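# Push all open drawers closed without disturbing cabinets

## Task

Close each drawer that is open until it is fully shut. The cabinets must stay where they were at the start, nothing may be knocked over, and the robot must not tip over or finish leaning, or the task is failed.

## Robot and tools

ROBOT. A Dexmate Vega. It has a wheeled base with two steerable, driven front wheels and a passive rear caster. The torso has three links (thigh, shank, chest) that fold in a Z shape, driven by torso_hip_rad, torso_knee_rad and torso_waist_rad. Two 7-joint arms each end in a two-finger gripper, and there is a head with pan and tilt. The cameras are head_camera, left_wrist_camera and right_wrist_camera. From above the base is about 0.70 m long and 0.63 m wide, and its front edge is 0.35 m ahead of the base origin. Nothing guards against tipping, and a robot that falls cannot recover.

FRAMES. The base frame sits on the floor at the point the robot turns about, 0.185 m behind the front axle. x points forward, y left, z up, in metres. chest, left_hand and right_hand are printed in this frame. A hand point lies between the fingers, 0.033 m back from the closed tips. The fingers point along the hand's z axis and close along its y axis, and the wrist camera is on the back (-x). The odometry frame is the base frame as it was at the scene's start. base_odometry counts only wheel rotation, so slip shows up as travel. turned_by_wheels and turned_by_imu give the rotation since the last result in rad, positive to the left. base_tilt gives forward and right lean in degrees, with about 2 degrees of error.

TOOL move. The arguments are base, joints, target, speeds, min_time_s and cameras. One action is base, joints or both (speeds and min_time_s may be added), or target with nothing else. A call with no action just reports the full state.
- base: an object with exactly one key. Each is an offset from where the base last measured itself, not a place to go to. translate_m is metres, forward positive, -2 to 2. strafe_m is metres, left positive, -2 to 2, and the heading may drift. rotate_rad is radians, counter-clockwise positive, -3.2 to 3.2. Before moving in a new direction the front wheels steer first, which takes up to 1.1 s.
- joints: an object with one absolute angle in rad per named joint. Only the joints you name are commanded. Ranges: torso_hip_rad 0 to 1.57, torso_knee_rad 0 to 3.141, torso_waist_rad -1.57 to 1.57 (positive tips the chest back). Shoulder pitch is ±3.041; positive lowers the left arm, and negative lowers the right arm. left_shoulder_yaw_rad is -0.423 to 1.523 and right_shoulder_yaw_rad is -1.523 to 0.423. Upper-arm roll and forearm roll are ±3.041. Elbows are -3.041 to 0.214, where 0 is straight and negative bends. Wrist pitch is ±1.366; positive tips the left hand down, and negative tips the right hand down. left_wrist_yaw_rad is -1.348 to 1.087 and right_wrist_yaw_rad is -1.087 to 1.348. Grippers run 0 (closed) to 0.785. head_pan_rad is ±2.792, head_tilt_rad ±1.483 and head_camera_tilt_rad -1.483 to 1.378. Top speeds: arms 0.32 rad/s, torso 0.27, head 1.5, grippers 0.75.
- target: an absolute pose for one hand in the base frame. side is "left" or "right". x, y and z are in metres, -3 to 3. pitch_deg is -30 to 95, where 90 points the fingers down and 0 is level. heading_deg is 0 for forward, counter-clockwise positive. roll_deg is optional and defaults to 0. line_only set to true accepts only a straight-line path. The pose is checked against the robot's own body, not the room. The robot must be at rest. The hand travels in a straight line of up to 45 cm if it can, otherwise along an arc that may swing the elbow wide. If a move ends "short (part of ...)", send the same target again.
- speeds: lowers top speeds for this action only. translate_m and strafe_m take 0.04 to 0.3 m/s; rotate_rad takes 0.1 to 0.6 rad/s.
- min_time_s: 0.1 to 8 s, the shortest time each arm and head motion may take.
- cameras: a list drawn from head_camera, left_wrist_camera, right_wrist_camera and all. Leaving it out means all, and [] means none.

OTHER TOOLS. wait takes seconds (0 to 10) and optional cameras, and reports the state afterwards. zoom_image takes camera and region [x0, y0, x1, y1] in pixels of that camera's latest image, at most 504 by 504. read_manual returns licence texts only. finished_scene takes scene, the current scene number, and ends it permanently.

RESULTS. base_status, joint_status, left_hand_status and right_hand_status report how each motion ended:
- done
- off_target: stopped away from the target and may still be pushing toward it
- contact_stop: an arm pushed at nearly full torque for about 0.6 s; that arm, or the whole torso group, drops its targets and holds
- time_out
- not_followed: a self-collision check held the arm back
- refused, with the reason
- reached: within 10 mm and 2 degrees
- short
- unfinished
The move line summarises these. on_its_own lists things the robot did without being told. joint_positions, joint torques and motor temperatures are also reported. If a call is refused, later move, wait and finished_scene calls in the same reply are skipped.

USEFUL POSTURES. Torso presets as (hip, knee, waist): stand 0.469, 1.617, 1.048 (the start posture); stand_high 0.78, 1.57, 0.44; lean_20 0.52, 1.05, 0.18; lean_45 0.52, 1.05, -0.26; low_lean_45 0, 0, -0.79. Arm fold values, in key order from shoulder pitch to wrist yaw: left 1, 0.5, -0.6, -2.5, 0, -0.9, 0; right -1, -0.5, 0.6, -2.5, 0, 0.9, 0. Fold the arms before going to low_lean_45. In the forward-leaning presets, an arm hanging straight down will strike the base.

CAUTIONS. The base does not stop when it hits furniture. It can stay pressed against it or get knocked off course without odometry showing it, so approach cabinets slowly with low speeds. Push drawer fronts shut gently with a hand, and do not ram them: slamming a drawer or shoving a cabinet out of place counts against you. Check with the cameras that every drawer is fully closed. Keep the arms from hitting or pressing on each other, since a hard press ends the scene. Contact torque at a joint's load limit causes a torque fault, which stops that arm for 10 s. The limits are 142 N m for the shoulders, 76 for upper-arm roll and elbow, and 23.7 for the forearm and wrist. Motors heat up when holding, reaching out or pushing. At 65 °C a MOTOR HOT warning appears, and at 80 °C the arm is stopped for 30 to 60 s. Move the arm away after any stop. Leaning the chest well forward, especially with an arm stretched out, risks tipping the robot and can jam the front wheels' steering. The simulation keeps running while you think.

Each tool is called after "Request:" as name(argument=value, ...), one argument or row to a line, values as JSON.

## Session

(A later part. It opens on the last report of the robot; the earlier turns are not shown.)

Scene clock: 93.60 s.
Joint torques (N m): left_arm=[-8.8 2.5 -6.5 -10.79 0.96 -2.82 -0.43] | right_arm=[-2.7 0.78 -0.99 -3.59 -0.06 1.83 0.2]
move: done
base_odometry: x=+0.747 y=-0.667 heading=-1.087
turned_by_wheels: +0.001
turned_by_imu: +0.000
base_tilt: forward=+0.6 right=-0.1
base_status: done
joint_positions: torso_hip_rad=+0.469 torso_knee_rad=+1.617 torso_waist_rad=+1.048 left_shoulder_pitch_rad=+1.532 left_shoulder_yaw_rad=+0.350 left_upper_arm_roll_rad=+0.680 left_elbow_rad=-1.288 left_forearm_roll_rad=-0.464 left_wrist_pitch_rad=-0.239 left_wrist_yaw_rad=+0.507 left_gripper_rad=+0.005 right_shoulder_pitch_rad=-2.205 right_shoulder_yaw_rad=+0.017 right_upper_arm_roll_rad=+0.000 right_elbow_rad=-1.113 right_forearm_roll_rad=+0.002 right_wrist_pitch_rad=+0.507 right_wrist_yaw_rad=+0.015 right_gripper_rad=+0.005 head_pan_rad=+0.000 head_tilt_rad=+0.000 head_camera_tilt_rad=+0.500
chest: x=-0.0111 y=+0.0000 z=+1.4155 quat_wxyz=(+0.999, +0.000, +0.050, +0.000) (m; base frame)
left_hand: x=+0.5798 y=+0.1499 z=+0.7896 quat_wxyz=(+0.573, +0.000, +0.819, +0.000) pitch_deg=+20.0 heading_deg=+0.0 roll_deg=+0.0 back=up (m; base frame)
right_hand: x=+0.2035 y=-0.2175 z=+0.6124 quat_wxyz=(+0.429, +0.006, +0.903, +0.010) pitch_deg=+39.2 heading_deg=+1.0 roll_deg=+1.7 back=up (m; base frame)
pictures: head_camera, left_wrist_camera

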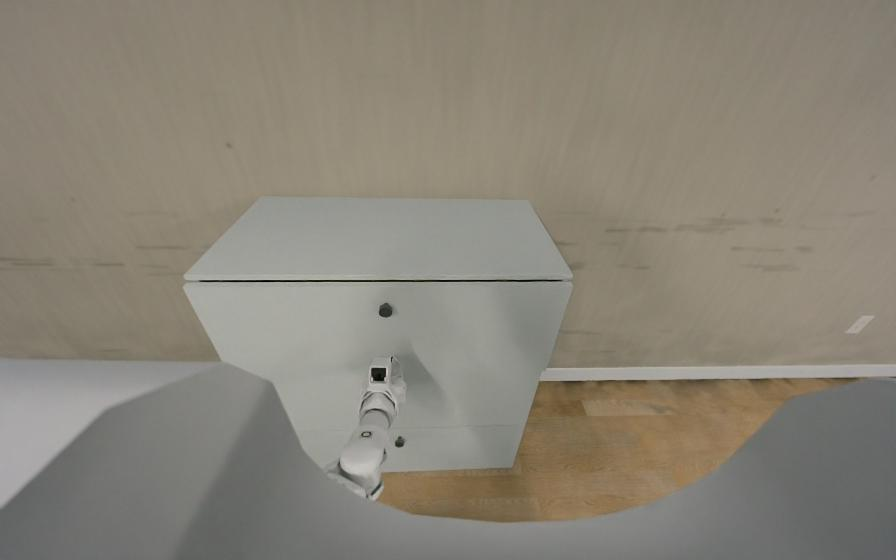

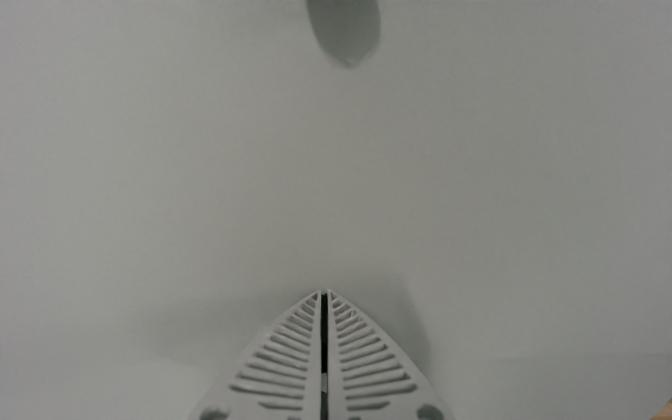

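Request:
move(
  base={"translate_m":-0.5},
  cameras=["head_camera"],
)

Request:
move(
  base={"rotate_rad":-2.6},
  cameras=["head_camera"],
)

Scene clock: 121.60 s.
Joint torques (N m): left_arm=[-9.23 2.46 -6.56 -11 1.07 -2.3 -0.55] | right_arm=[-3.79 0.38 -0.87 -4.53 -0.07 1.88 0.03]
move: done
base_odometry: x=+0.513 y=-0.226 heading=-1.086
turned_by_wheels: +0.001
turned_by_imu: +0.002
base_tilt: forward=+0.7 right=-0.1
base_status: done
joint_positions: torso_hip_rad=+0.469 torso_knee_rad=+1.617 torso_waist_rad=+1.048 left_shoulder_pitch_rad=+1.532 left_shoulder_yaw_rad=+0.350 left_upper_arm_roll_rad=+0.680 left_elbow_rad=-1.289 left_forearm_roll_rad=-0.464 left_wrist_pitch_rad=-0.239 left_wrist_yaw_rad=+0.507 left_gripper_rad=+0.005 right_shoulder_pitch_rad=-2.205 right_shoulder_yaw_rad=+0.017 right_upper_arm_roll_rad=+0.000 right_elbow_rad=-1.113 right_forearm_roll_rad=+0.002 right_wrist_pitch_rad=+0.507 right_wrist_yaw_rad=+0.015 right_gripper_rad=+0.005 head_pan_rad=+0.000 head_tilt_rad=+0.000 head_camera_tilt_rad=+0.500
chest: x=-0.0112 y=+0.0000 z=+1.4155 quat_wxyz=(+0.999, +0.000, +0.050, +0.000) (m; base frame)
left_hand: x=+0.5798 y=+0.1499 z=+0.7897 quat_wxyz=(+0.573, +0.000, +0.819, +0.000) pitch_deg=+20.0 heading_deg=+0.0 roll_deg=+0.0 back=up (m; base frame)
right_hand: x=+0.2035 y=-0.2175 z=+0.6125 quat_wxyz=(+0.429, +0.006, +0.903, +0.010) pitch_deg=+39.2 heading_deg=+1.0 roll_deg=+1.7 back=up (m; base frame)
pictures: head_camera

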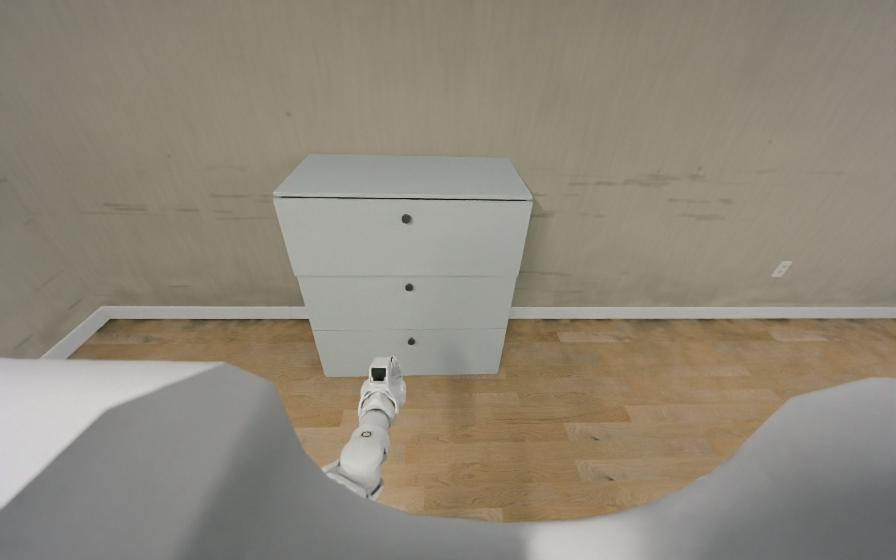

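Scene clock: 127.50 s.
Joint torques (N m): left_arm=[-10.01 0.68 -6.05 -12.14 0.63 -2.87 -0.22] | right_arm=[-2.73 0.13 -0.75 -4.49 0.06 2.03 0.13]
move: done
base_odometry: x=+0.513 y=-0.228 heading=+2.593
turned_by_wheels: -2.604
turned_by_imu: -2.550
base_tilt: forward=+0.7 right=+0.0
base_status: done
joint_positions: torso_hip_rad=+0.469 torso_knee_rad=+1.617 torso_waist_rad=+1.048 left_shoulder_pitch_rad=+1.532 left_shoulder_yaw_rad=+0.350 left_upper_arm_roll_rad=+0.680 left_elbow_rad=-1.289 left_forearm_roll_rad=-0.464 left_wrist_pitch_rad=-0.239 left_wrist_yaw_rad=+0.507 left_gripper_rad=+0.005 right_shoulder_pitch_rad=-2.205 right_shoulder_yaw_rad=+0.017 right_upper_arm_roll_rad=+0.000 right_elbow_rad=-1.113 right_forearm_roll_rad=+0.002 right_wrist_pitch_rad=+0.507 right_wrist_yaw_rad=+0.015 right_gripper_rad=+0.005 head_pan_rad=+0.000 head_tilt_rad=+0.000 head_camera_tilt_rad=+0.500
chest: x=-0.0112 y=+0.0000 z=+1.4155 quat_wxyz=(+0.999, +0.000, +0.050, +0.000) (m; base frame)
left_hand: x=+0.5798 y=+0.1500 z=+0.7897 quat_wxyz=(+0.573, +0.000, +0.819, +0.000) pitch_deg=+20.0 heading_deg=+0.0 roll_deg=+0.0 back=up (m; base frame)
right_hand: x=+0.2035 y=-0.2175 z=+0.6125 quat_wxyz=(+0.429, +0.006, +0.903, +0.010) pitch_deg=+39.2 heading_deg=+1.0 roll_deg=+1.7 back=up (m; base frame)
pictures: head_camera

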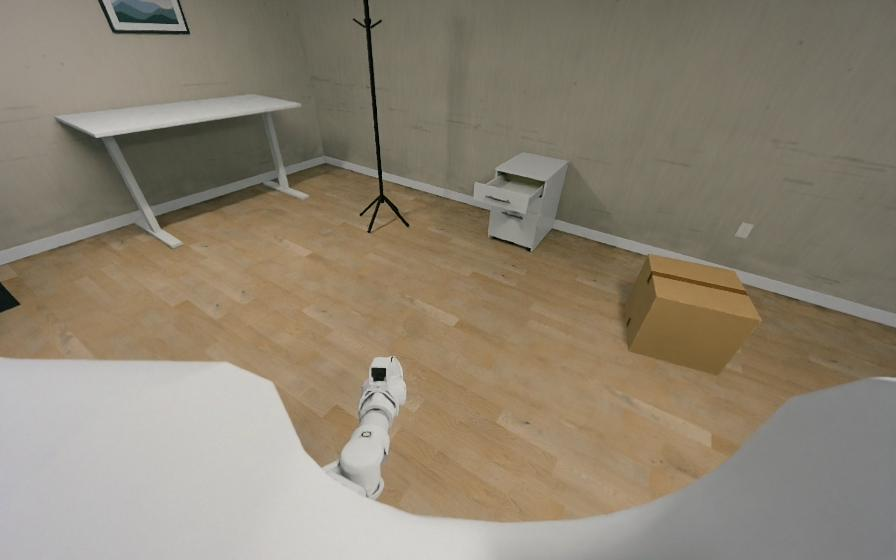

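Request:
move(
  joints={"head_pan_rad":2.6,"head_camera_tilt_rad":0.5},
  cameras=["head_camera"],
)

Request:
zoom_image(
  camera="head_camera",
  region=[250, 100, 600, 380],
)

Scene clock: 136.40 s.
Joint torques (N m): left_arm=[-9.15 0.71 -7.16 -11.87 2.16 -1.92 -0.1] | right_arm=[-1.81 0.72 -0.51 -4.95 -0.1 2.27 0.15]
move: done
base_odometry: x=+0.513 y=-0.228 heading=+2.593
turned_by_wheels: +0.000
turned_by_imu: +0.001
base_tilt: forward=+0.6 right=-0.1
joint_positions: torso_hip_rad=+0.469 torso_knee_rad=+1.617 torso_waist_rad=+1.048 left_shoulder_pitch_rad=+1.532 left_shoulder_yaw_rad=+0.350 left_upper_arm_roll_rad=+0.680 left_elbow_rad=-1.289 left_forearm_roll_rad=-0.464 left_wrist_pitch_rad=-0.239 left_wrist_yaw_rad=+0.507 left_gripper_rad=+0.005 right_shoulder_pitch_rad=-2.205 right_shoulder_yaw_rad=+0.017 right_upper_arm_roll_rad=+0.000 right_elbow_rad=-1.113 right_forearm_roll_rad=+0.002 right_wrist_pitch_rad=+0.507 right_wrist_yaw_rad=+0.015 right_gripper_rad=+0.005 head_pan_rad=+2.600 head_tilt_rad=+0.000 head_camera_tilt_rad=+0.500
joint_status: all done
chest: x=-0.0112 y=+0.0000 z=+1.4155 quat_wxyz=(+0.999, +0.000, +0.050, +0.000) (m; base frame)
left_hand: x=+0.5798 y=+0.1500 z=+0.7897 quat_wxyz=(+0.573, +0.000, +0.819, +0.000) pitch_deg=+20.0 heading_deg=+0.0 roll_deg=+0.0 back=up (m; base frame)
right_hand: x=+0.2035 y=-0.2175 z=+0.6125 quat_wxyz=(+0.429, +0.006, +0.903, +0.010) pitch_deg=+39.2 heading_deg=+1.0 roll_deg=+1.7 back=up (m; base frame)
pictures: head_camera

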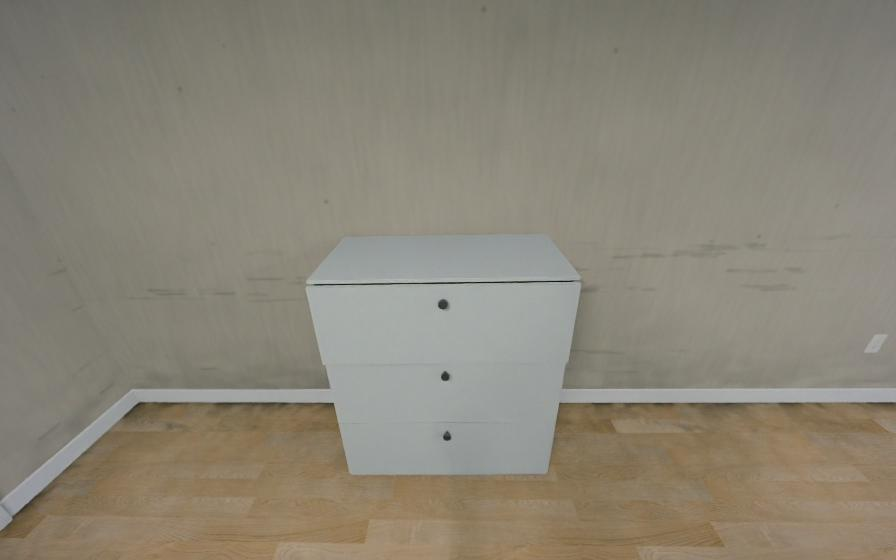

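Scaled by 1.440 from the camera's 896x560 image, which has a finer 960x600 frame.

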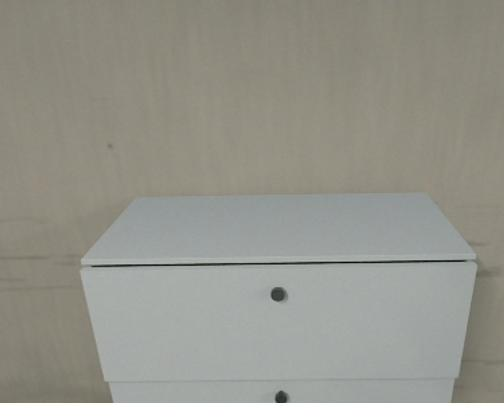

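Request:
move(
  base={"rotate_rad":2.602},
  joints={"head_pan_rad":0},
  cameras=[],
)

Request:
move(
  base={"translate_m":0.47},
  cameras=["head_camera","left_wrist_camera"],
)

Scene clock: 155.03 s.
Joint torques (N m): left_arm=[-9.74 -0.36 -7 -12.49 0.93 -2.94 -0.29] | right_arm=[-3.57 0.4 -0.94 -4.67 -0.06 2.11 0.19]
move: done
base_odometry: x=+0.512 y=-0.226 heading=-1.085
turned_by_wheels: +2.605
turned_by_imu: +2.555
base_tilt: forward=+0.6 right=+0.0
base_status: done
joint_positions: torso_hip_rad=+0.469 torso_knee_rad=+1.617 torso_waist_rad=+1.048 left_shoulder_pitch_rad=+1.532 left_shoulder_yaw_rad=+0.350 left_upper_arm_roll_rad=+0.680 left_elbow_rad=-1.289 left_forearm_roll_rad=-0.464 left_wrist_pitch_rad=-0.239 left_wrist_yaw_rad=+0.507 left_gripper_rad=+0.005 right_shoulder_pitch_rad=-2.205 right_shoulder_yaw_rad=+0.017 right_upper_arm_roll_rad=+0.000 right_elbow_rad=-1.113 right_forearm_roll_rad=+0.002 right_wrist_pitch_rad=+0.507 right_wrist_yaw_rad=+0.015 right_gripper_rad=+0.005 head_pan_rad=+0.000 head_tilt_rad=+0.000 head_camera_tilt_rad=+0.500
joint_status: all done
chest: x=-0.0112 y=+0.0000 z=+1.4155 quat_wxyz=(+0.999, +0.000, +0.050, +0.000) (m; base frame)
left_hand: x=+0.5798 y=+0.1499 z=+0.7897 quat_wxyz=(+0.573, +0.000, +0.819, +0.000) pitch_deg=+20.0 heading_deg=+0.0 roll_deg=+0.0 back=up (m; base frame)
right_hand: x=+0.2035 y=-0.2175 z=+0.6125 quat_wxyz=(+0.429, +0.006, +0.903, +0.010) pitch_deg=+39.2 heading_deg=+1.0 roll_deg=+1.7 back=up (m; base frame)
pictures: none

Scene clock: 158.43 s.
Joint torques (N m): left_arm=[-8.68 2.21 -5.23 -10.71 1.31 -2.34 -0.68] | right_arm=[-3.23 0.2 -0.75 -3.93 -0.01 2.06 0.13]
move: done
base_odometry: x=+0.733 y=-0.641 heading=-1.084
turned_by_wheels: +0.001
turned_by_imu: +0.001
base_tilt: forward=+0.7 right=+0.0
base_status: done
joint_positions: torso_hip_rad=+0.469 torso_knee_rad=+1.617 torso_waist_rad=+1.048 left_shoulder_pitch_rad=+1.532 left_shoulder_yaw_rad=+0.350 left_upper_arm_roll_rad=+0.680 left_elbow_rad=-1.289 left_forearm_roll_rad=-0.464 left_wrist_pitch_rad=-0.239 left_wrist_yaw_rad=+0.507 left_gripper_rad=+0.005 right_shoulder_pitch_rad=-2.205 right_shoulder_yaw_rad=+0.017 right_upper_arm_roll_rad=+0.000 right_elbow_rad=-1.113 right_forearm_roll_rad=+0.002 right_wrist_pitch_rad=+0.507 right_wrist_yaw_rad=+0.015 right_gripper_rad=+0.005 head_pan_rad=+0.000 head_tilt_rad=+0.000 head_camera_tilt_rad=+0.500
chest: x=-0.0111 y=+0.0000 z=+1.4155 quat_wxyz=(+0.999, +0.000, +0.050, +0.000) (m; base frame)
left_hand: x=+0.5798 y=+0.1500 z=+0.7896 quat_wxyz=(+0.573, +0.000, +0.819, +0.000) pitch_deg=+20.0 heading_deg=+0.0 roll_deg=+0.0 back=up (m; base frame)
right_hand: x=+0.2035 y=-0.2175 z=+0.6124 quat_wxyz=(+0.429, +0.006, +0.903, +0.010) pitch_deg=+39.2 heading_deg=+1.0 roll_deg=+1.7 back=up (m; base frame)
pictures: head_camera, left_wrist_camera

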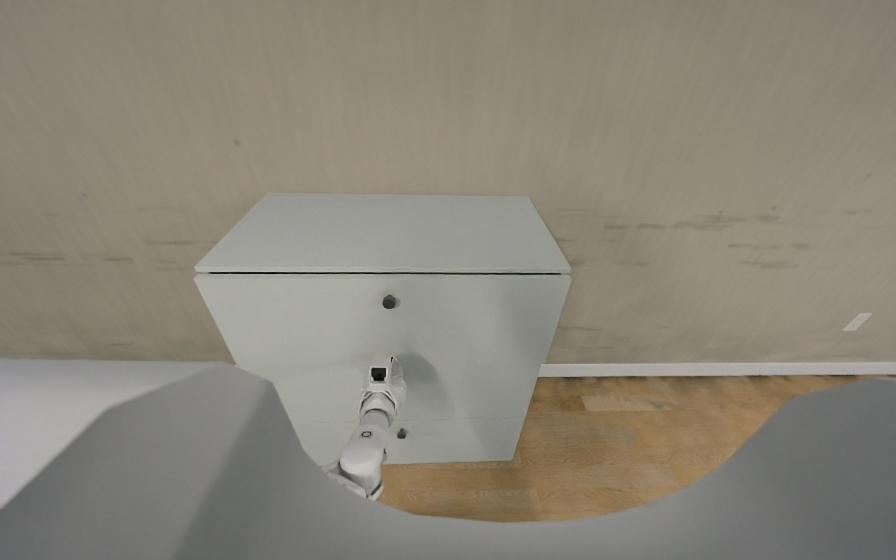

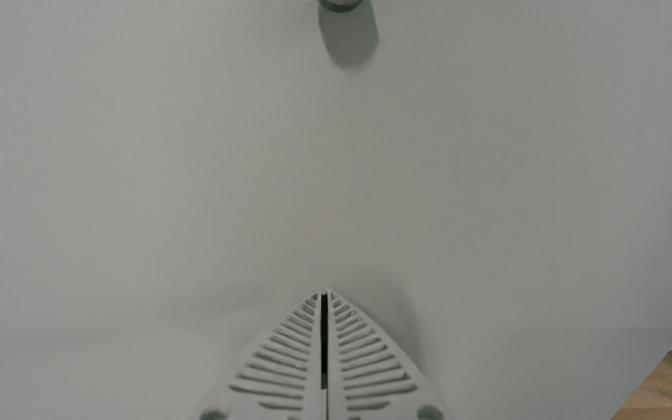

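Small pushes, comparing.

Request:
move(
  base={"translate_m":0.03},
  speeds={"translate_m":0.04},
  cameras=["left_wrist_camera"],
)

Request:
move(
  base={"translate_m":0.02},
  speeds={"translate_m":0.04},
  cameras=["head_camera","left_wrist_camera"],
)

Scene clock: 163.07 s.
Joint torques (N m): left_arm=[-9.08 -0.9 -6.65 -11.02 0.71 -2.34 -0.69] | right_arm=[-2.41 0.39 -0.76 -4.76 -0.01 2.1 0.18]
move: done
base_odometry: x=+0.747 y=-0.668 heading=-1.084
turned_by_wheels: +0.000
turned_by_imu: +0.001
base_tilt: forward=+0.6 right=-0.1
base_status: done
joint_positions: torso_hip_rad=+0.469 torso_knee_rad=+1.617 torso_waist_rad=+1.048 left_shoulder_pitch_rad=+1.532 left_shoulder_yaw_rad=+0.350 left_upper_arm_roll_rad=+0.680 left_elbow_rad=-1.289 left_forearm_roll_rad=-0.464 left_wrist_pitch_rad=-0.239 left_wrist_yaw_rad=+0.507 left_gripper_rad=+0.005 right_shoulder_pitch_rad=-2.205 right_shoulder_yaw_rad=+0.017 right_upper_arm_roll_rad=+0.000 right_elbow_rad=-1.113 right_forearm_roll_rad=+0.002 right_wrist_pitch_rad=+0.507 right_wrist_yaw_rad=+0.015 right_gripper_rad=+0.005 head_pan_rad=+0.000 head_tilt_rad=+0.000 head_camera_tilt_rad=+0.500
chest: x=-0.0111 y=+0.0000 z=+1.4155 quat_wxyz=(+0.999, +0.000, +0.050, +0.000) (m; base frame)
left_hand: x=+0.5798 y=+0.1500 z=+0.7896 quat_wxyz=(+0.573, +0.000, +0.819, +0.000) pitch_deg=+20.0 heading_deg=+0.0 roll_deg=+0.0 back=up (m; base frame)
right_hand: x=+0.2035 y=-0.2175 z=+0.6124 quat_wxyz=(+0.429, +0.006, +0.903, +0.010) pitch_deg=+39.2 heading_deg=+1.0 roll_deg=+1.7 back=up (m; base frame)
pictures: left_wrist_camera

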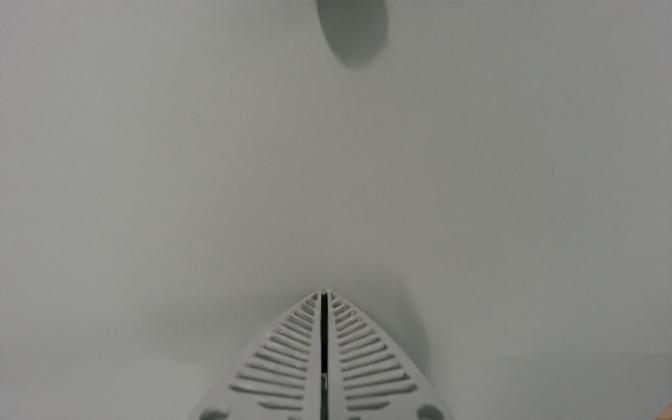

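Scene clock: 164.43 s.
Joint torques (N m): left_arm=[-7.5 -0.62 -8.19 -12.38 -0.1 -2.81 0.17] | right_arm=[-1.63 1.28 -0.67 -5.13 -0.06 1.89 0.17]
move: done
base_odometry: x=+0.756 y=-0.685 heading=-1.083
turned_by_wheels: +0.000
turned_by_imu: +0.001
base_tilt: forward=+0.7 right=-0.1
base_status: done
joint_positions: torso_hip_rad=+0.469 torso_knee_rad=+1.617 torso_waist_rad=+1.048 left_shoulder_pitch_rad=+1.532 left_shoulder_yaw_rad=+0.350 left_upper_arm_roll_rad=+0.680 left_elbow_rad=-1.289 left_forearm_roll_rad=-0.464 left_wrist_pitch_rad=-0.239 left_wrist_yaw_rad=+0.507 left_gripper_rad=+0.005 right_shoulder_pitch_rad=-2.205 right_shoulder_yaw_rad=+0.017 right_upper_arm_roll_rad=+0.000 right_elbow_rad=-1.113 right_forearm_roll_rad=+0.002 right_wrist_pitch_rad=+0.507 right_wrist_yaw_rad=+0.015 right_gripper_rad=+0.005 head_pan_rad=+0.000 head_tilt_rad=+0.000 head_camera_tilt_rad=+0.500
chest: x=-0.0111 y=+0.0000 z=+1.4155 quat_wxyz=(+0.999, +0.000, +0.050, +0.000) (m; base frame)
left_hand: x=+0.5797 y=+0.1500 z=+0.7896 quat_wxyz=(+0.573, +0.000, +0.819, +0.000) pitch_deg=+20.0 heading_deg=+0.0 roll_deg=+0.0 back=up (m; base frame)
right_hand: x=+0.2035 y=-0.2175 z=+0.6125 quat_wxyz=(+0.429, +0.006, +0.903, +0.010) pitch_deg=+39.2 heading_deg=+1.0 roll_deg=+1.7 back=up (m; base frame)
pictures: head_camera, left_wrist_camera

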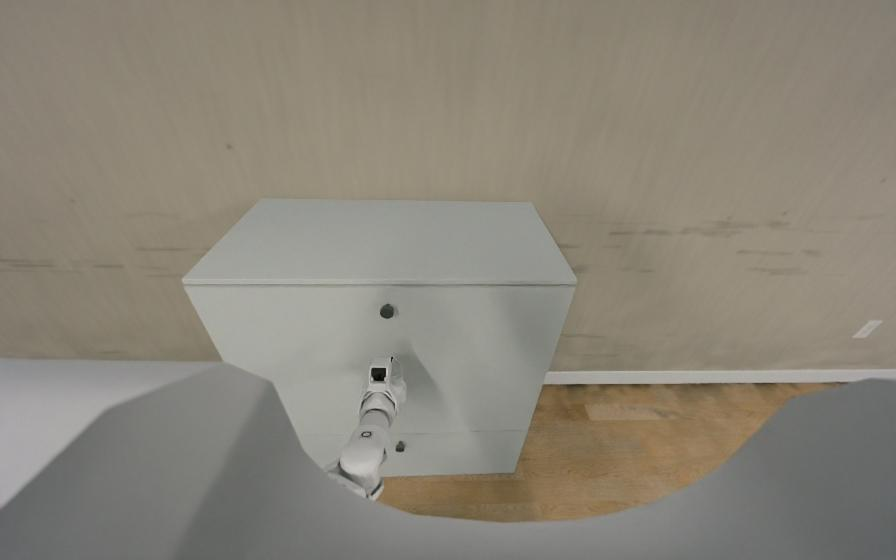

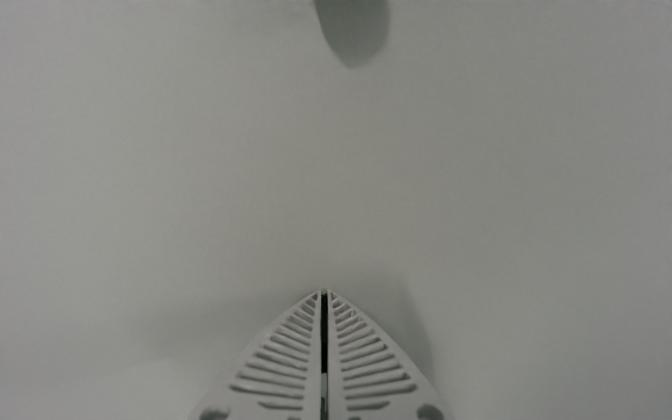

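Request:
move(
  base={"translate_m":0.025},
  speeds={"translate_m":0.04},
  cameras=["head_camera","left_wrist_camera"],
)

Request:
zoom_image(
  camera="head_camera",
  region=[170, 180, 590, 490],
)

Scene clock: 171.23 s.
Joint torques (N m): left_arm=[-30.51 -2.25 -17.46 -18.8 1.73 -3.76 -0.01] | right_arm=[-3.09 0.9 -0.95 -5.27 -0.06 2.14 0.34]
move: done
base_odometry: x=+0.768 y=-0.707 heading=-1.083
turned_by_wheels: +0.001
turned_by_imu: +0.002
base_tilt: forward=+0.6 right=-0.1
base_status: done
joint_positions: torso_hip_rad=+0.469 torso_knee_rad=+1.617 torso_waist_rad=+1.048 left_shoulder_pitch_rad=+1.533 left_shoulder_yaw_rad=+0.350 left_upper_arm_roll_rad=+0.681 left_elbow_rad=-1.288 left_forearm_roll_rad=-0.464 left_wrist_pitch_rad=-0.238 left_wrist_yaw_rad=+0.507 left_gripper_rad=+0.005 right_shoulder_pitch_rad=-2.205 right_shoulder_yaw_rad=+0.017 right_upper_arm_roll_rad=+0.000 right_elbow_rad=-1.113 right_forearm_roll_rad=+0.002 right_wrist_pitch_rad=+0.507 right_wrist_yaw_rad=+0.015 right_gripper_rad=+0.005 head_pan_rad=+0.000 head_tilt_rad=+0.000 head_camera_tilt_rad=+0.500
chest: x=-0.0117 y=+0.0000 z=+1.4155 quat_wxyz=(+0.999, +0.000, +0.050, +0.000) (m; base frame)
left_hand: x=+0.5785 y=+0.1496 z=+0.7886 quat_wxyz=(+0.572, +0.000, +0.820, +0.000) pitch_deg=+20.2 heading_deg=+0.0 roll_deg=+0.0 back=up (m; base frame)
right_hand: x=+0.2034 y=-0.2175 z=+0.6126 quat_wxyz=(+0.429, +0.006, +0.903, +0.010) pitch_deg=+39.2 heading_deg=+1.0 roll_deg=+1.7 back=up (m; base frame)
pictures: head_camera, left_wrist_camera

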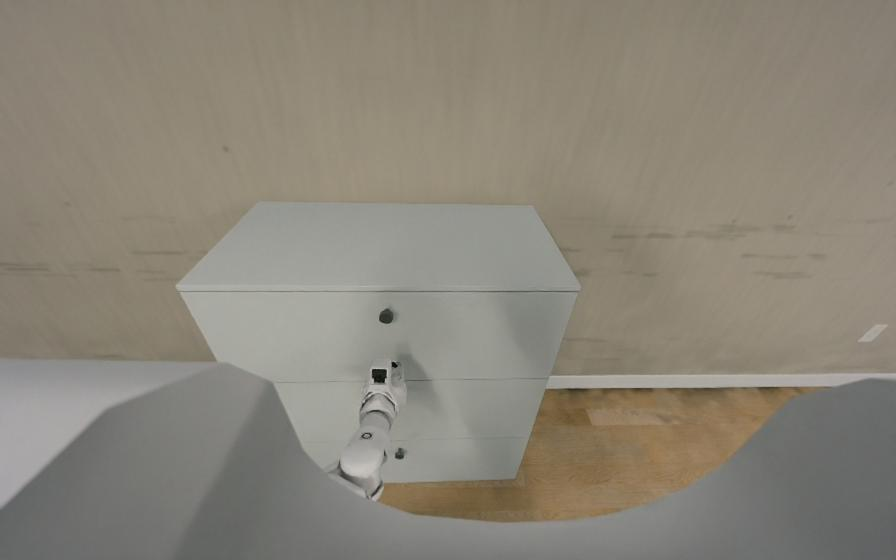

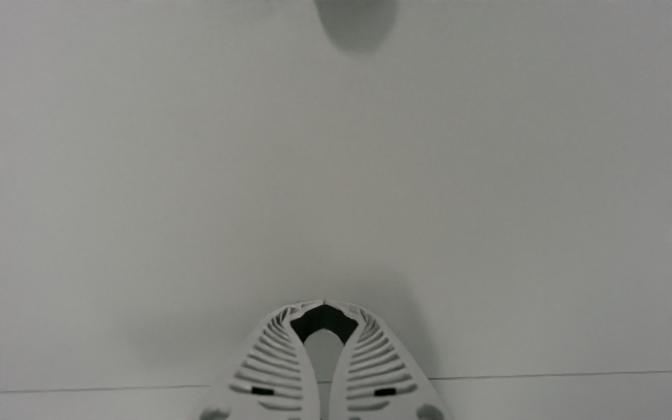

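Scaled by 1.200 from the camera's 896x560 image, which has a finer 960x600 frame.

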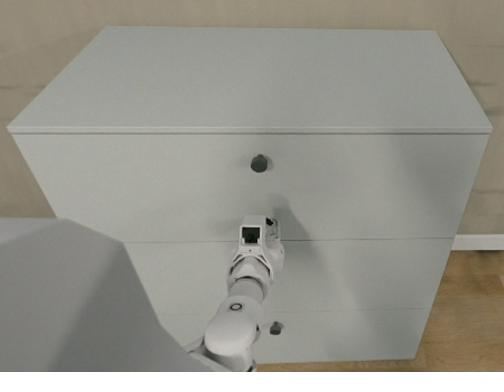

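Request:
move(
  base={"translate_m":-0.54},
  cameras=["head_camera"],
)

Request:
move(
  base={"rotate_rad":-2.6},
  cameras=["head_camera"],
)

Scene clock: 177.70 s.
Joint torques (N m): left_arm=[-10.85 0.78 -6.87 -11.48 -0.09 -2.48 0.26] | right_arm=[-2.73 1.72 -0.94 -4.29 -0.01 2 0.06]
move: done
base_odometry: x=+0.513 y=-0.231 heading=-1.082
turned_by_wheels: +0.001
turned_by_imu: +0.002
base_tilt: forward=+0.7 right=+0.0
base_status: done
joint_positions: torso_hip_rad=+0.469 torso_knee_rad=+1.617 torso_waist_rad=+1.048 left_shoulder_pitch_rad=+1.532 left_shoulder_yaw_rad=+0.350 left_upper_arm_roll_rad=+0.680 left_elbow_rad=-1.289 left_forearm_roll_rad=-0.464 left_wrist_pitch_rad=-0.239 left_wrist_yaw_rad=+0.507 left_gripper_rad=+0.005 right_shoulder_pitch_rad=-2.205 right_shoulder_yaw_rad=+0.017 right_upper_arm_roll_rad=+0.000 right_elbow_rad=-1.113 right_forearm_roll_rad=+0.002 right_wrist_pitch_rad=+0.507 right_wrist_yaw_rad=+0.015 right_gripper_rad=+0.005 head_pan_rad=+0.000 head_tilt_rad=+0.000 head_camera_tilt_rad=+0.500
chest: x=-0.0111 y=+0.0000 z=+1.4155 quat_wxyz=(+0.999, +0.000, +0.050, +0.000) (m; base frame)
left_hand: x=+0.5797 y=+0.1499 z=+0.7896 quat_wxyz=(+0.573, +0.000, +0.819, +0.000) pitch_deg=+20.0 heading_deg=+0.0 roll_deg=+0.0 back=up (m; base frame)
right_hand: x=+0.2034 y=-0.2175 z=+0.6125 quat_wxyz=(+0.429, +0.006, +0.903, +0.010) pitch_deg=+39.2 heading_deg=+1.0 roll_deg=+1.7 back=up (m; base frame)
pictures: head_camera

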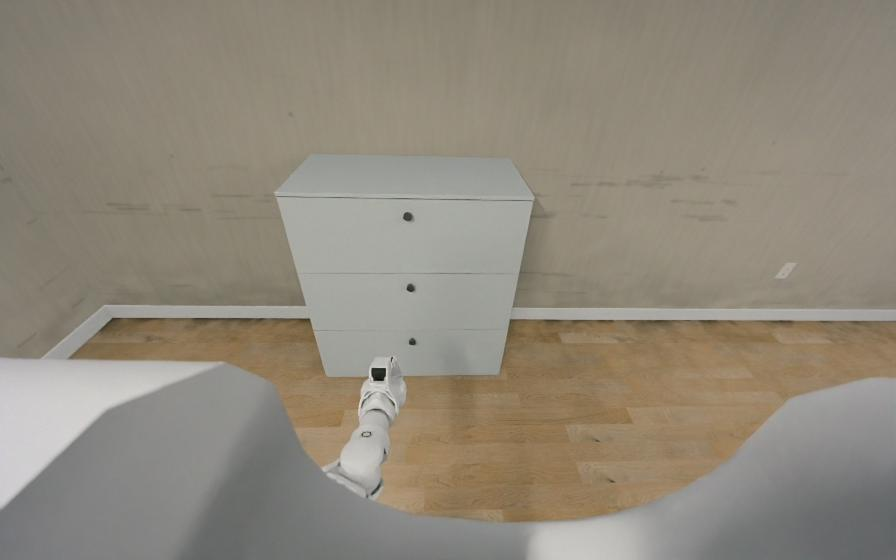

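Scene clock: 183.60 s.
Joint torques (N m): left_arm=[-9.14 -0.04 -4.48 -12.19 0.72 -2.86 0.13] | right_arm=[-2.37 0.75 -0.74 -3.94 -0.05 1.44 0.02]
move: done
base_odometry: x=+0.513 y=-0.233 heading=+2.597
turned_by_wheels: -2.604
turned_by_imu: -2.550
base_tilt: forward=+0.6 right=+0.0
base_status: done
joint_positions: torso_hip_rad=+0.469 torso_knee_rad=+1.617 torso_waist_rad=+1.048 left_shoulder_pitch_rad=+1.532 left_shoulder_yaw_rad=+0.350 left_upper_arm_roll_rad=+0.680 left_elbow_rad=-1.289 left_forearm_roll_rad=-0.464 left_wrist_pitch_rad=-0.239 left_wrist_yaw_rad=+0.507 left_gripper_rad=+0.005 right_shoulder_pitch_rad=-2.205 right_shoulder_yaw_rad=+0.017 right_upper_arm_roll_rad=+0.000 right_elbow_rad=-1.113 right_forearm_roll_rad=+0.002 right_wrist_pitch_rad=+0.507 right_wrist_yaw_rad=+0.015 right_gripper_rad=+0.005 head_pan_rad=+0.000 head_tilt_rad=+0.000 head_camera_tilt_rad=+0.500
chest: x=-0.0111 y=+0.0000 z=+1.4155 quat_wxyz=(+0.999, +0.000, +0.050, +0.000) (m; base frame)
left_hand: x=+0.5797 y=+0.1499 z=+0.7896 quat_wxyz=(+0.573, +0.000, +0.819, +0.000) pitch_deg=+20.0 heading_deg=+0.0 roll_deg=+0.0 back=up (m; base frame)
right_hand: x=+0.2034 y=-0.2175 z=+0.6125 quat_wxyz=(+0.429, +0.006, +0.903, +0.010) pitch_deg=+39.2 heading_deg=+1.0 roll_deg=+1.7 back=up (m; base frame)
pictures: head_camera

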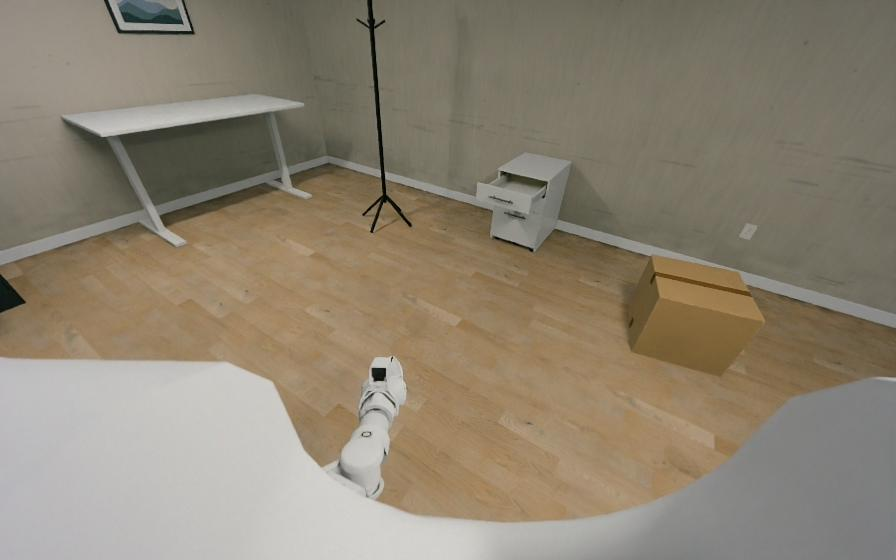

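Request:
move(
  base={"translate_m":1.65},
  cameras=[],
)

Request:
move(
  base={"rotate_rad":-0.64},
  cameras=["head_camera","left_wrist_camera"],
)

Scene clock: 201.97 s.
Joint torques (N m): left_arm=[-10.21 -1.73 -7.68 -11.46 0.9 -2.74 0.37] | right_arm=[-3.2 1.12 -0.7 -4.24 -0.14 1.79 0.14]
move: done
base_odometry: x=-0.901 y=+0.618 heading=+2.597
turned_by_wheels: -0.001
turned_by_imu: +0.001
base_tilt: forward=+0.6 right=-0.1
base_status: done
joint_positions: torso_hip_rad=+0.469 torso_knee_rad=+1.617 torso_waist_rad=+1.048 left_shoulder_pitch_rad=+1.532 left_shoulder_yaw_rad=+0.350 left_upper_arm_roll_rad=+0.680 left_elbow_rad=-1.289 left_forearm_roll_rad=-0.464 left_wrist_pitch_rad=-0.239 left_wrist_yaw_rad=+0.507 left_gripper_rad=+0.005 right_shoulder_pitch_rad=-2.205 right_shoulder_yaw_rad=+0.017 right_upper_arm_roll_rad=+0.000 right_elbow_rad=-1.113 right_forearm_roll_rad=+0.002 right_wrist_pitch_rad=+0.507 right_wrist_yaw_rad=+0.015 right_gripper_rad=+0.005 head_pan_rad=+0.000 head_tilt_rad=+0.000 head_camera_tilt_rad=+0.500
chest: x=-0.0110 y=+0.0000 z=+1.4155 quat_wxyz=(+0.999, +0.000, +0.050, +0.000) (m; base frame)
left_hand: x=+0.5798 y=+0.1499 z=+0.7896 quat_wxyz=(+0.573, +0.000, +0.819, +0.000) pitch_deg=+20.0 heading_deg=+0.0 roll_deg=+0.0 back=up (m; base frame)
right_hand: x=+0.2035 y=-0.2175 z=+0.6124 quat_wxyz=(+0.429, +0.006, +0.903, +0.010) pitch_deg=+39.2 heading_deg=+1.0 roll_deg=+1.7 back=up (m; base frame)
pictures: none

Scene clock: 204.60 s.
Joint torques (N m): left_arm=[-9.97 1.3 -6.74 -11.87 1.29 -2.12 -0.06] | right_arm=[-2.7 0.78 -0.71 -4.97 -0.08 2.23 0.14]
move: done
base_odometry: x=-0.902 y=+0.618 heading=+1.956
turned_by_wheels: -0.641
turned_by_imu: -0.629
base_tilt: forward=+0.6 right=-0.1
base_status: done
joint_positions: torso_hip_rad=+0.469 torso_knee_rad=+1.617 torso_waist_rad=+1.048 left_shoulder_pitch_rad=+1.532 left_shoulder_yaw_rad=+0.350 left_upper_arm_roll_rad=+0.680 left_elbow_rad=-1.289 left_forearm_roll_rad=-0.464 left_wrist_pitch_rad=-0.239 left_wrist_yaw_rad=+0.507 left_gripper_rad=+0.005 right_shoulder_pitch_rad=-2.205 right_shoulder_yaw_rad=+0.017 right_upper_arm_roll_rad=+0.000 right_elbow_rad=-1.113 right_forearm_roll_rad=+0.002 right_wrist_pitch_rad=+0.507 right_wrist_yaw_rad=+0.015 right_gripper_rad=+0.005 head_pan_rad=+0.000 head_tilt_rad=+0.000 head_camera_tilt_rad=+0.500
chest: x=-0.0110 y=+0.0000 z=+1.4155 quat_wxyz=(+0.999, +0.000, +0.050, +0.000) (m; base frame)
left_hand: x=+0.5798 y=+0.1499 z=+0.7896 quat_wxyz=(+0.573, +0.000, +0.819, +0.000) pitch_deg=+20.0 heading_deg=+0.0 roll_deg=+0.0 back=up (m; base frame)
right_hand: x=+0.2035 y=-0.2175 z=+0.6124 quat_wxyz=(+0.429, +0.006, +0.903, +0.010) pitch_deg=+39.2 heading_deg=+1.0 roll_deg=+1.7 back=up (m; base frame)
pictures: head_camera, left_wrist_camera

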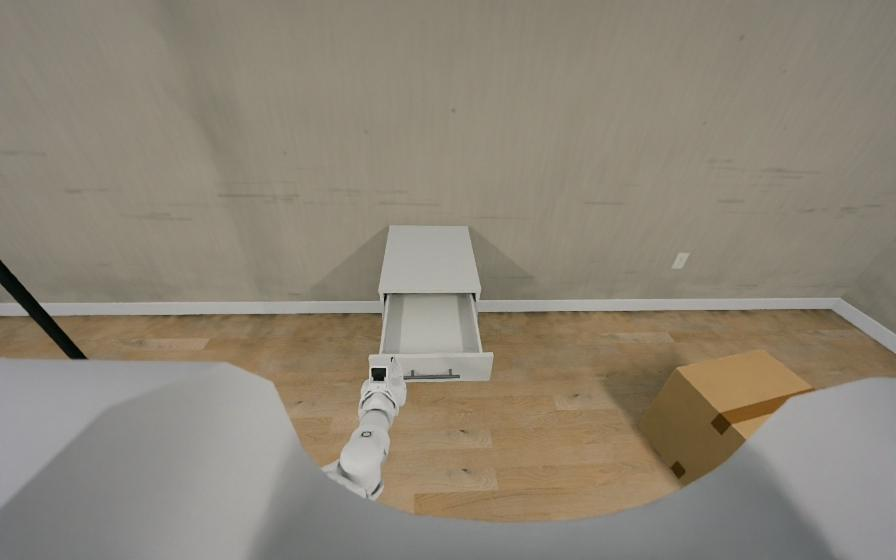

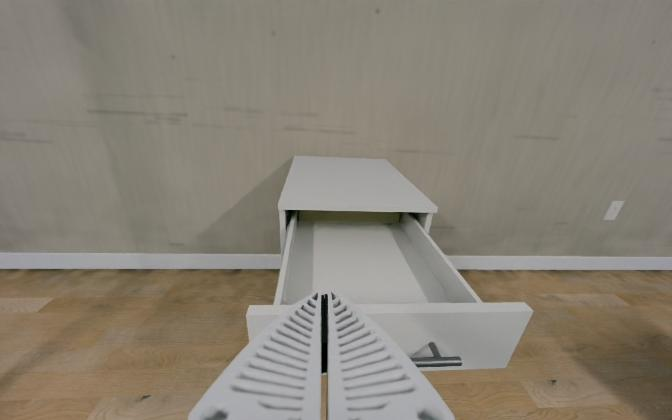

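Request:
move(
  target={"side":"left","x":0.55,"y":0.08,"z":0.6,"pitch_deg":30,"heading_deg":0},
  cameras=["head_camera","left_wrist_camera"],
)

Scene clock: 214.67 s.
Joint torques (N m): left_arm=[-7.89 2.58 -4.59 -11.95 1.25 -2.36 -0.05] | right_arm=[-2.49 1.19 -0.63 -4.36 -0.04 2.02 0.21]
move: refused
base_odometry: x=-0.902 y=+0.618 heading=+1.956
turned_by_wheels: +0.000
turned_by_imu: +0.001
base_tilt: forward=+0.6 right=-0.1
joint_positions: torso_hip_rad=+0.469 torso_knee_rad=+1.617 torso_waist_rad=+1.048 left_shoulder_pitch_rad=+1.532 left_shoulder_yaw_rad=+0.350 left_upper_arm_roll_rad=+0.680 left_elbow_rad=-1.289 left_forearm_roll_rad=-0.464 left_wrist_pitch_rad=-0.239 left_wrist_yaw_rad=+0.507 left_gripper_rad=+0.005 right_shoulder_pitch_rad=-2.205 right_shoulder_yaw_rad=+0.017 right_upper_arm_roll_rad=+0.000 right_elbow_rad=-1.113 right_forearm_roll_rad=+0.002 right_wrist_pitch_rad=+0.507 right_wrist_yaw_rad=+0.015 right_gripper_rad=+0.005 head_pan_rad=+0.000 head_tilt_rad=+0.000 head_camera_tilt_rad=+0.500
chest: x=-0.0110 y=+0.0000 z=+1.4155 quat_wxyz=(+0.999, +0.000, +0.050, +0.000) (m; base frame)
left_hand: x=+0.5798 y=+0.1499 z=+0.7896 quat_wxyz=(+0.573, +0.000, +0.819, +0.000) pitch_deg=+20.0 heading_deg=+0.0 roll_deg=+0.0 back=up (m; base frame)
left_hand_status: refused: no posture of the arm gets there (out of reach): the closest leaves the hand 6.0 cm and 2 deg from the pose. Nothing moved.
right_hand: x=+0.2035 y=-0.2175 z=+0.6124 quat_wxyz=(+0.429, +0.006, +0.903, +0.010) pitch_deg=+39.2 heading_deg=+1.0 roll_deg=+1.7 back=up (m; base frame)
pictures: head_camera, left_wrist_camera

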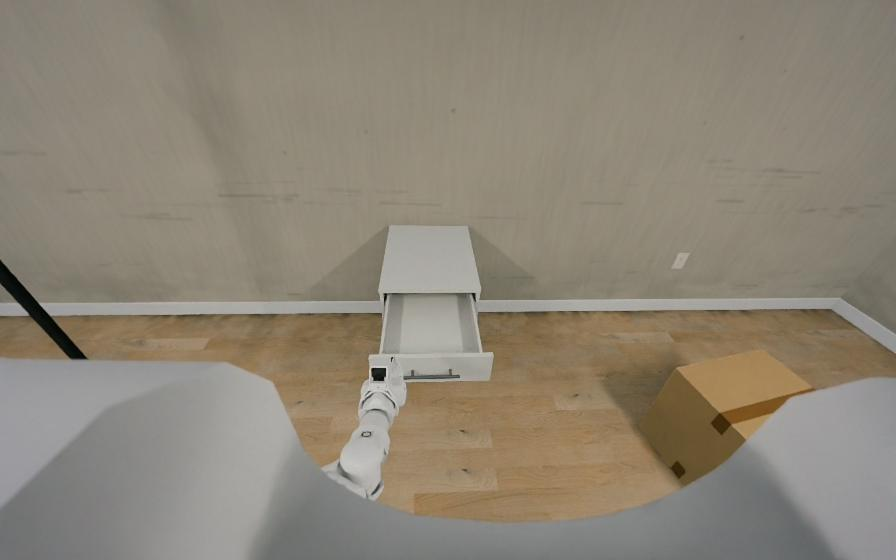

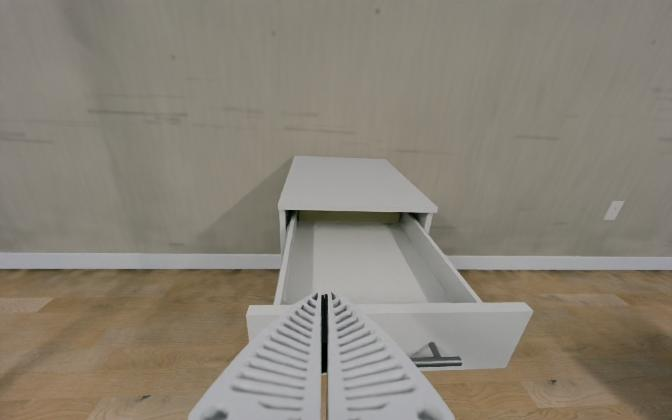

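Request:
move(
  target={"side":"left","x":0.62,"y":0.13,"z":1.0,"pitch_deg":10,"heading_deg":0},
  cameras=[],
)

Request:
move(
  joints={"right_shoulder_pitch_rad":-1,"right_shoulder_yaw_rad":-0.5,"right_upper_arm_roll_rad":0.6,"right_elbow_rad":-2.5,"right_forearm_roll_rad":0,"right_wrist_pitch_rad":0.9,"right_wrist_yaw_rad":0},
  cameras=[],
)

Request:
move(
  joints={"torso_hip_rad":0.1,"torso_knee_rad":0.9,"torso_waist_rad":0.3,"head_camera_tilt_rad":0.4},
  cameras=["head_camera"],
)

Request:
move(
  target={"side":"left","x":0.6,"y":0.06,"z":0.6,"pitch_deg":25,"heading_deg":0},
  cameras=["head_camera","left_wrist_camera"],
)

Scene clock: 233.70 s.
Joint torques (N m): left_arm=[-11.35 2.03 -8.05 -14.21 0.59 -1.09 0.02] | right_arm=[-2.37 0.1 -0.8 -4.23 0.01 1.97 0.09]
move: done
base_odometry: x=-0.902 y=+0.618 heading=+1.956
turned_by_wheels: +0.000
turned_by_imu: +0.001
base_tilt: forward=+0.6 right=-0.1
joint_positions: torso_hip_rad=+0.469 torso_knee_rad=+1.617 torso_waist_rad=+1.048 left_shoulder_pitch_rad=+1.559 left_shoulder_yaw_rad=+0.500 left_upper_arm_roll_rad=+0.610 left_elbow_rad=-1.918 left_forearm_roll_rad=-0.461 left_wrist_pitch_rad=+0.109 left_wrist_yaw_rad=+0.694 left_gripper_rad=+0.005 right_shoulder_pitch_rad=-2.205 right_shoulder_yaw_rad=+0.017 right_upper_arm_roll_rad=+0.000 right_elbow_rad=-1.113 right_forearm_roll_rad=+0.002 right_wrist_pitch_rad=+0.507 right_wrist_yaw_rad=+0.015 right_gripper_rad=+0.005 head_pan_rad=+0.000 head_tilt_rad=+0.000 head_camera_tilt_rad=+0.500
chest: x=-0.0110 y=+0.0000 z=+1.4155 quat_wxyz=(+0.999, +0.000, +0.050, +0.000) (m; base frame)
left_hand: x=+0.6196 y=+0.1301 z=+0.9971 quat_wxyz=(+0.642, +0.000, +0.767, +0.000) pitch_deg=+10.2 heading_deg=+0.0 roll_deg=+0.0 back=up (m; base frame)
left_hand_status: reached (straight line, planned for 2.3 s): 3 mm and 0.2 deg off.
right_hand: x=+0.2035 y=-0.2175 z=+0.6124 quat_wxyz=(+0.429, +0.006, +0.903, +0.010) pitch_deg=+39.2 heading_deg=+1.0 roll_deg=+1.7 back=up (m; base frame)
pictures: none

Scene clock: 239.90 s.
Joint torques (N m): left_arm=[-12.68 1.23 -9.45 -16.2 0.52 -2 0.22] | right_arm=[13.88 -7.75 4.09 -1.37 0 -1.67 -0.35]
move: done
base_odometry: x=-0.902 y=+0.618 heading=+1.956
turned_by_wheels: +0.000
turned_by_imu: +0.001
base_tilt: forward=+0.7 right=+0.0
joint_positions: torso_hip_rad=+0.469 torso_knee_rad=+1.617 torso_waist_rad=+1.048 left_shoulder_pitch_rad=+1.558 left_shoulder_yaw_rad=+0.501 left_upper_arm_roll_rad=+0.609 left_elbow_rad=-1.924 left_forearm_roll_rad=-0.462 left_wrist_pitch_rad=+0.113 left_wrist_yaw_rad=+0.696 left_gripper_rad=+0.005 right_shoulder_pitch_rad=-1.006 right_shoulder_yaw_rad=-0.497 right_upper_arm_roll_rad=+0.597 right_elbow_rad=-2.494 right_forearm_roll_rad=+0.000 right_wrist_pitch_rad=+0.898 right_wrist_yaw_rad=+0.000 right_gripper_rad=+0.005 head_pan_rad=+0.000 head_tilt_rad=+0.000 head_camera_tilt_rad=+0.500
joint_status: all done
chest: x=-0.0110 y=+0.0000 z=+1.4155 quat_wxyz=(+0.999, +0.000, +0.050, +0.000) (m; base frame)
left_hand: x=+0.6198 y=+0.1299 z=+0.9996 quat_wxyz=(+0.643, +0.000, +0.766, +0.000) pitch_deg=+10.0 heading_deg=+0.0 roll_deg=+0.0 back=up (m; base frame)
right_hand: x=-0.0190 y=-0.1563 z=+1.7193 quat_wxyz=(+0.843, -0.203, -0.392, -0.308) pitch_deg=-37.6 heading_deg=+132.5 roll_deg=+7.3 back=down (m; base frame)
pictures: none

Scene clock: 243.97 s.
Joint torques (N m): left_arm=[-3.72 0.25 -5.16 -13.88 0.54 -2.78 0.11] | right_arm=[12.98 -7.6 6.2 -4.11 0.76 -1.88 -0.87]
move: done
base_odometry: x=-0.902 y=+0.618 heading=+1.956
turned_by_wheels: +0.000
turned_by_imu: +0.001
base_tilt: forward=+0.7 right=-0.1
joint_positions: torso_hip_rad=+0.100 torso_knee_rad=+0.900 torso_waist_rad=+0.300 left_shoulder_pitch_rad=+1.558 left_shoulder_yaw_rad=+0.501 left_upper_arm_roll_rad=+0.609 left_elbow_rad=-1.924 left_forearm_roll_rad=-0.462 left_wrist_pitch_rad=+0.113 left_wrist_yaw_rad=+0.696 left_gripper_rad=+0.005 right_shoulder_pitch_rad=-1.000 right_shoulder_yaw_rad=-0.500 right_upper_arm_roll_rad=+0.600 right_elbow_rad=-2.500 right_forearm_roll_rad=+0.000 right_wrist_pitch_rad=+0.900 right_wrist_yaw_rad=+0.000 right_gripper_rad=+0.005 head_pan_rad=+0.000 head_tilt_rad=+0.000 head_camera_tilt_rad=+0.400
joint_status: all done
chest: x=+0.0989 y=+0.0000 z=+1.2034 quat_wxyz=(+0.969, +0.000, +0.247, +0.000) (m; base frame)
left_hand: x=+0.5181 y=+0.1299 z=+0.5747 quat_wxyz=(+0.478, +0.000, +0.879, +0.000) pitch_deg=+32.9 heading_deg=+0.0 roll_deg=+0.0 back=up (m; base frame)
right_hand: x=+0.2045 y=-0.1534 z=+1.4858 quat_wxyz=(+0.901, -0.262, -0.224, -0.263) pitch_deg=-49.7 heading_deg=+114.2 roll_deg=+33.3 back=down (m; base frame)
pictures: head_camera

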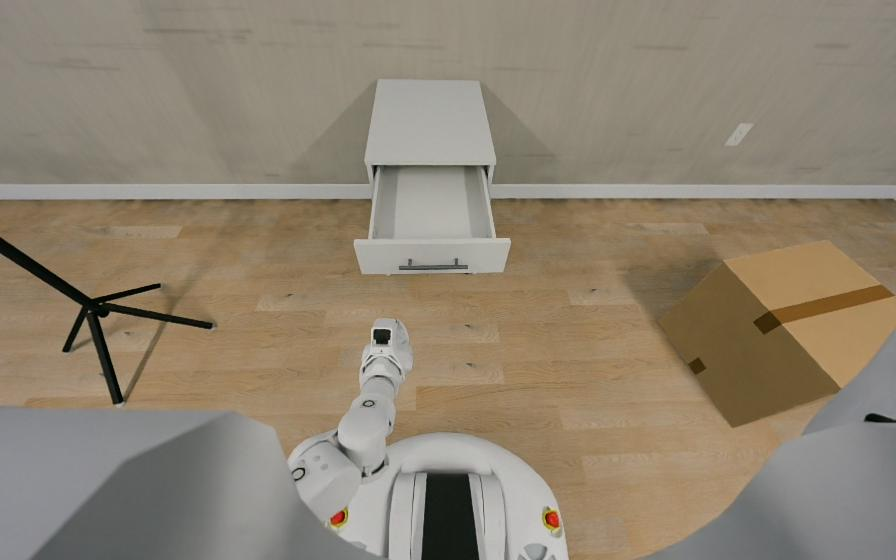

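Scene clock: 246.60 s.
Joint torques (N m): left_arm=[-4.4 -5.42 0.38 -12.1 1.02 -2.73 0.09] | right_arm=[12.33 -9.02 6.15 -3.02 0.87 -1.35 -0.87]
move: done
base_odometry: x=-0.902 y=+0.618 heading=+1.956
turned_by_wheels: +0.000
turned_by_imu: +0.000
base_tilt: forward=+0.7 right=+0.0
joint_positions: torso_hip_rad=+0.100 torso_knee_rad=+0.900 torso_waist_rad=+0.300 left_shoulder_pitch_rad=+1.340 left_shoulder_yaw_rad=+0.294 left_upper_arm_roll_rad=+0.719 left_elbow_rad=-1.665 left_forearm_roll_rad=-0.333 left_wrist_pitch_rad=+0.029 left_wrist_yaw_rad=+0.715 left_gripper_rad=+0.005 right_shoulder_pitch_rad=-1.000 right_shoulder_yaw_rad=-0.500 right_upper_arm_roll_rad=+0.600 right_elbow_rad=-2.500 right_forearm_roll_rad=+0.000 right_wrist_pitch_rad=+0.900 right_wrist_yaw_rad=+0.000 right_gripper_rad=+0.005 head_pan_rad=+0.000 head_tilt_rad=+0.000 head_camera_tilt_rad=+0.400
chest: x=+0.0989 y=+0.0000 z=+1.2034 quat_wxyz=(+0.969, +0.000, +0.247, +0.000) (m; base frame)
left_hand: x=+0.5981 y=+0.0620 z=+0.5988 quat_wxyz=(+0.536, +0.000, +0.844, +0.000) pitch_deg=+25.2 heading_deg=+0.0 roll_deg=+0.0 back=up (m; base frame)
left_hand_status: reached (straight line, planned for 1.2 s): 3 mm and 0.2 deg off.
right_hand: x=+0.2045 y=-0.1534 z=+1.4858 quat_wxyz=(+0.901, -0.262, -0.224, -0.263) pitch_deg=-49.7 heading_deg=+114.2 roll_deg=+33.3 back=down (m; base frame)
pictures: head_camera, left_wrist_camera

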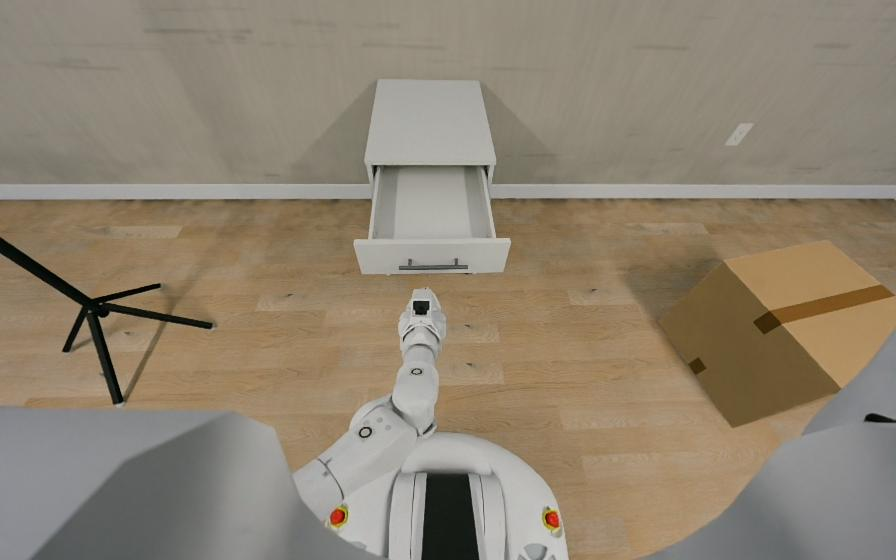

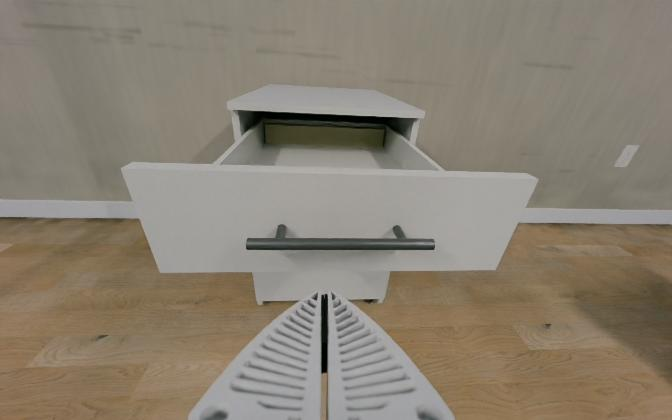

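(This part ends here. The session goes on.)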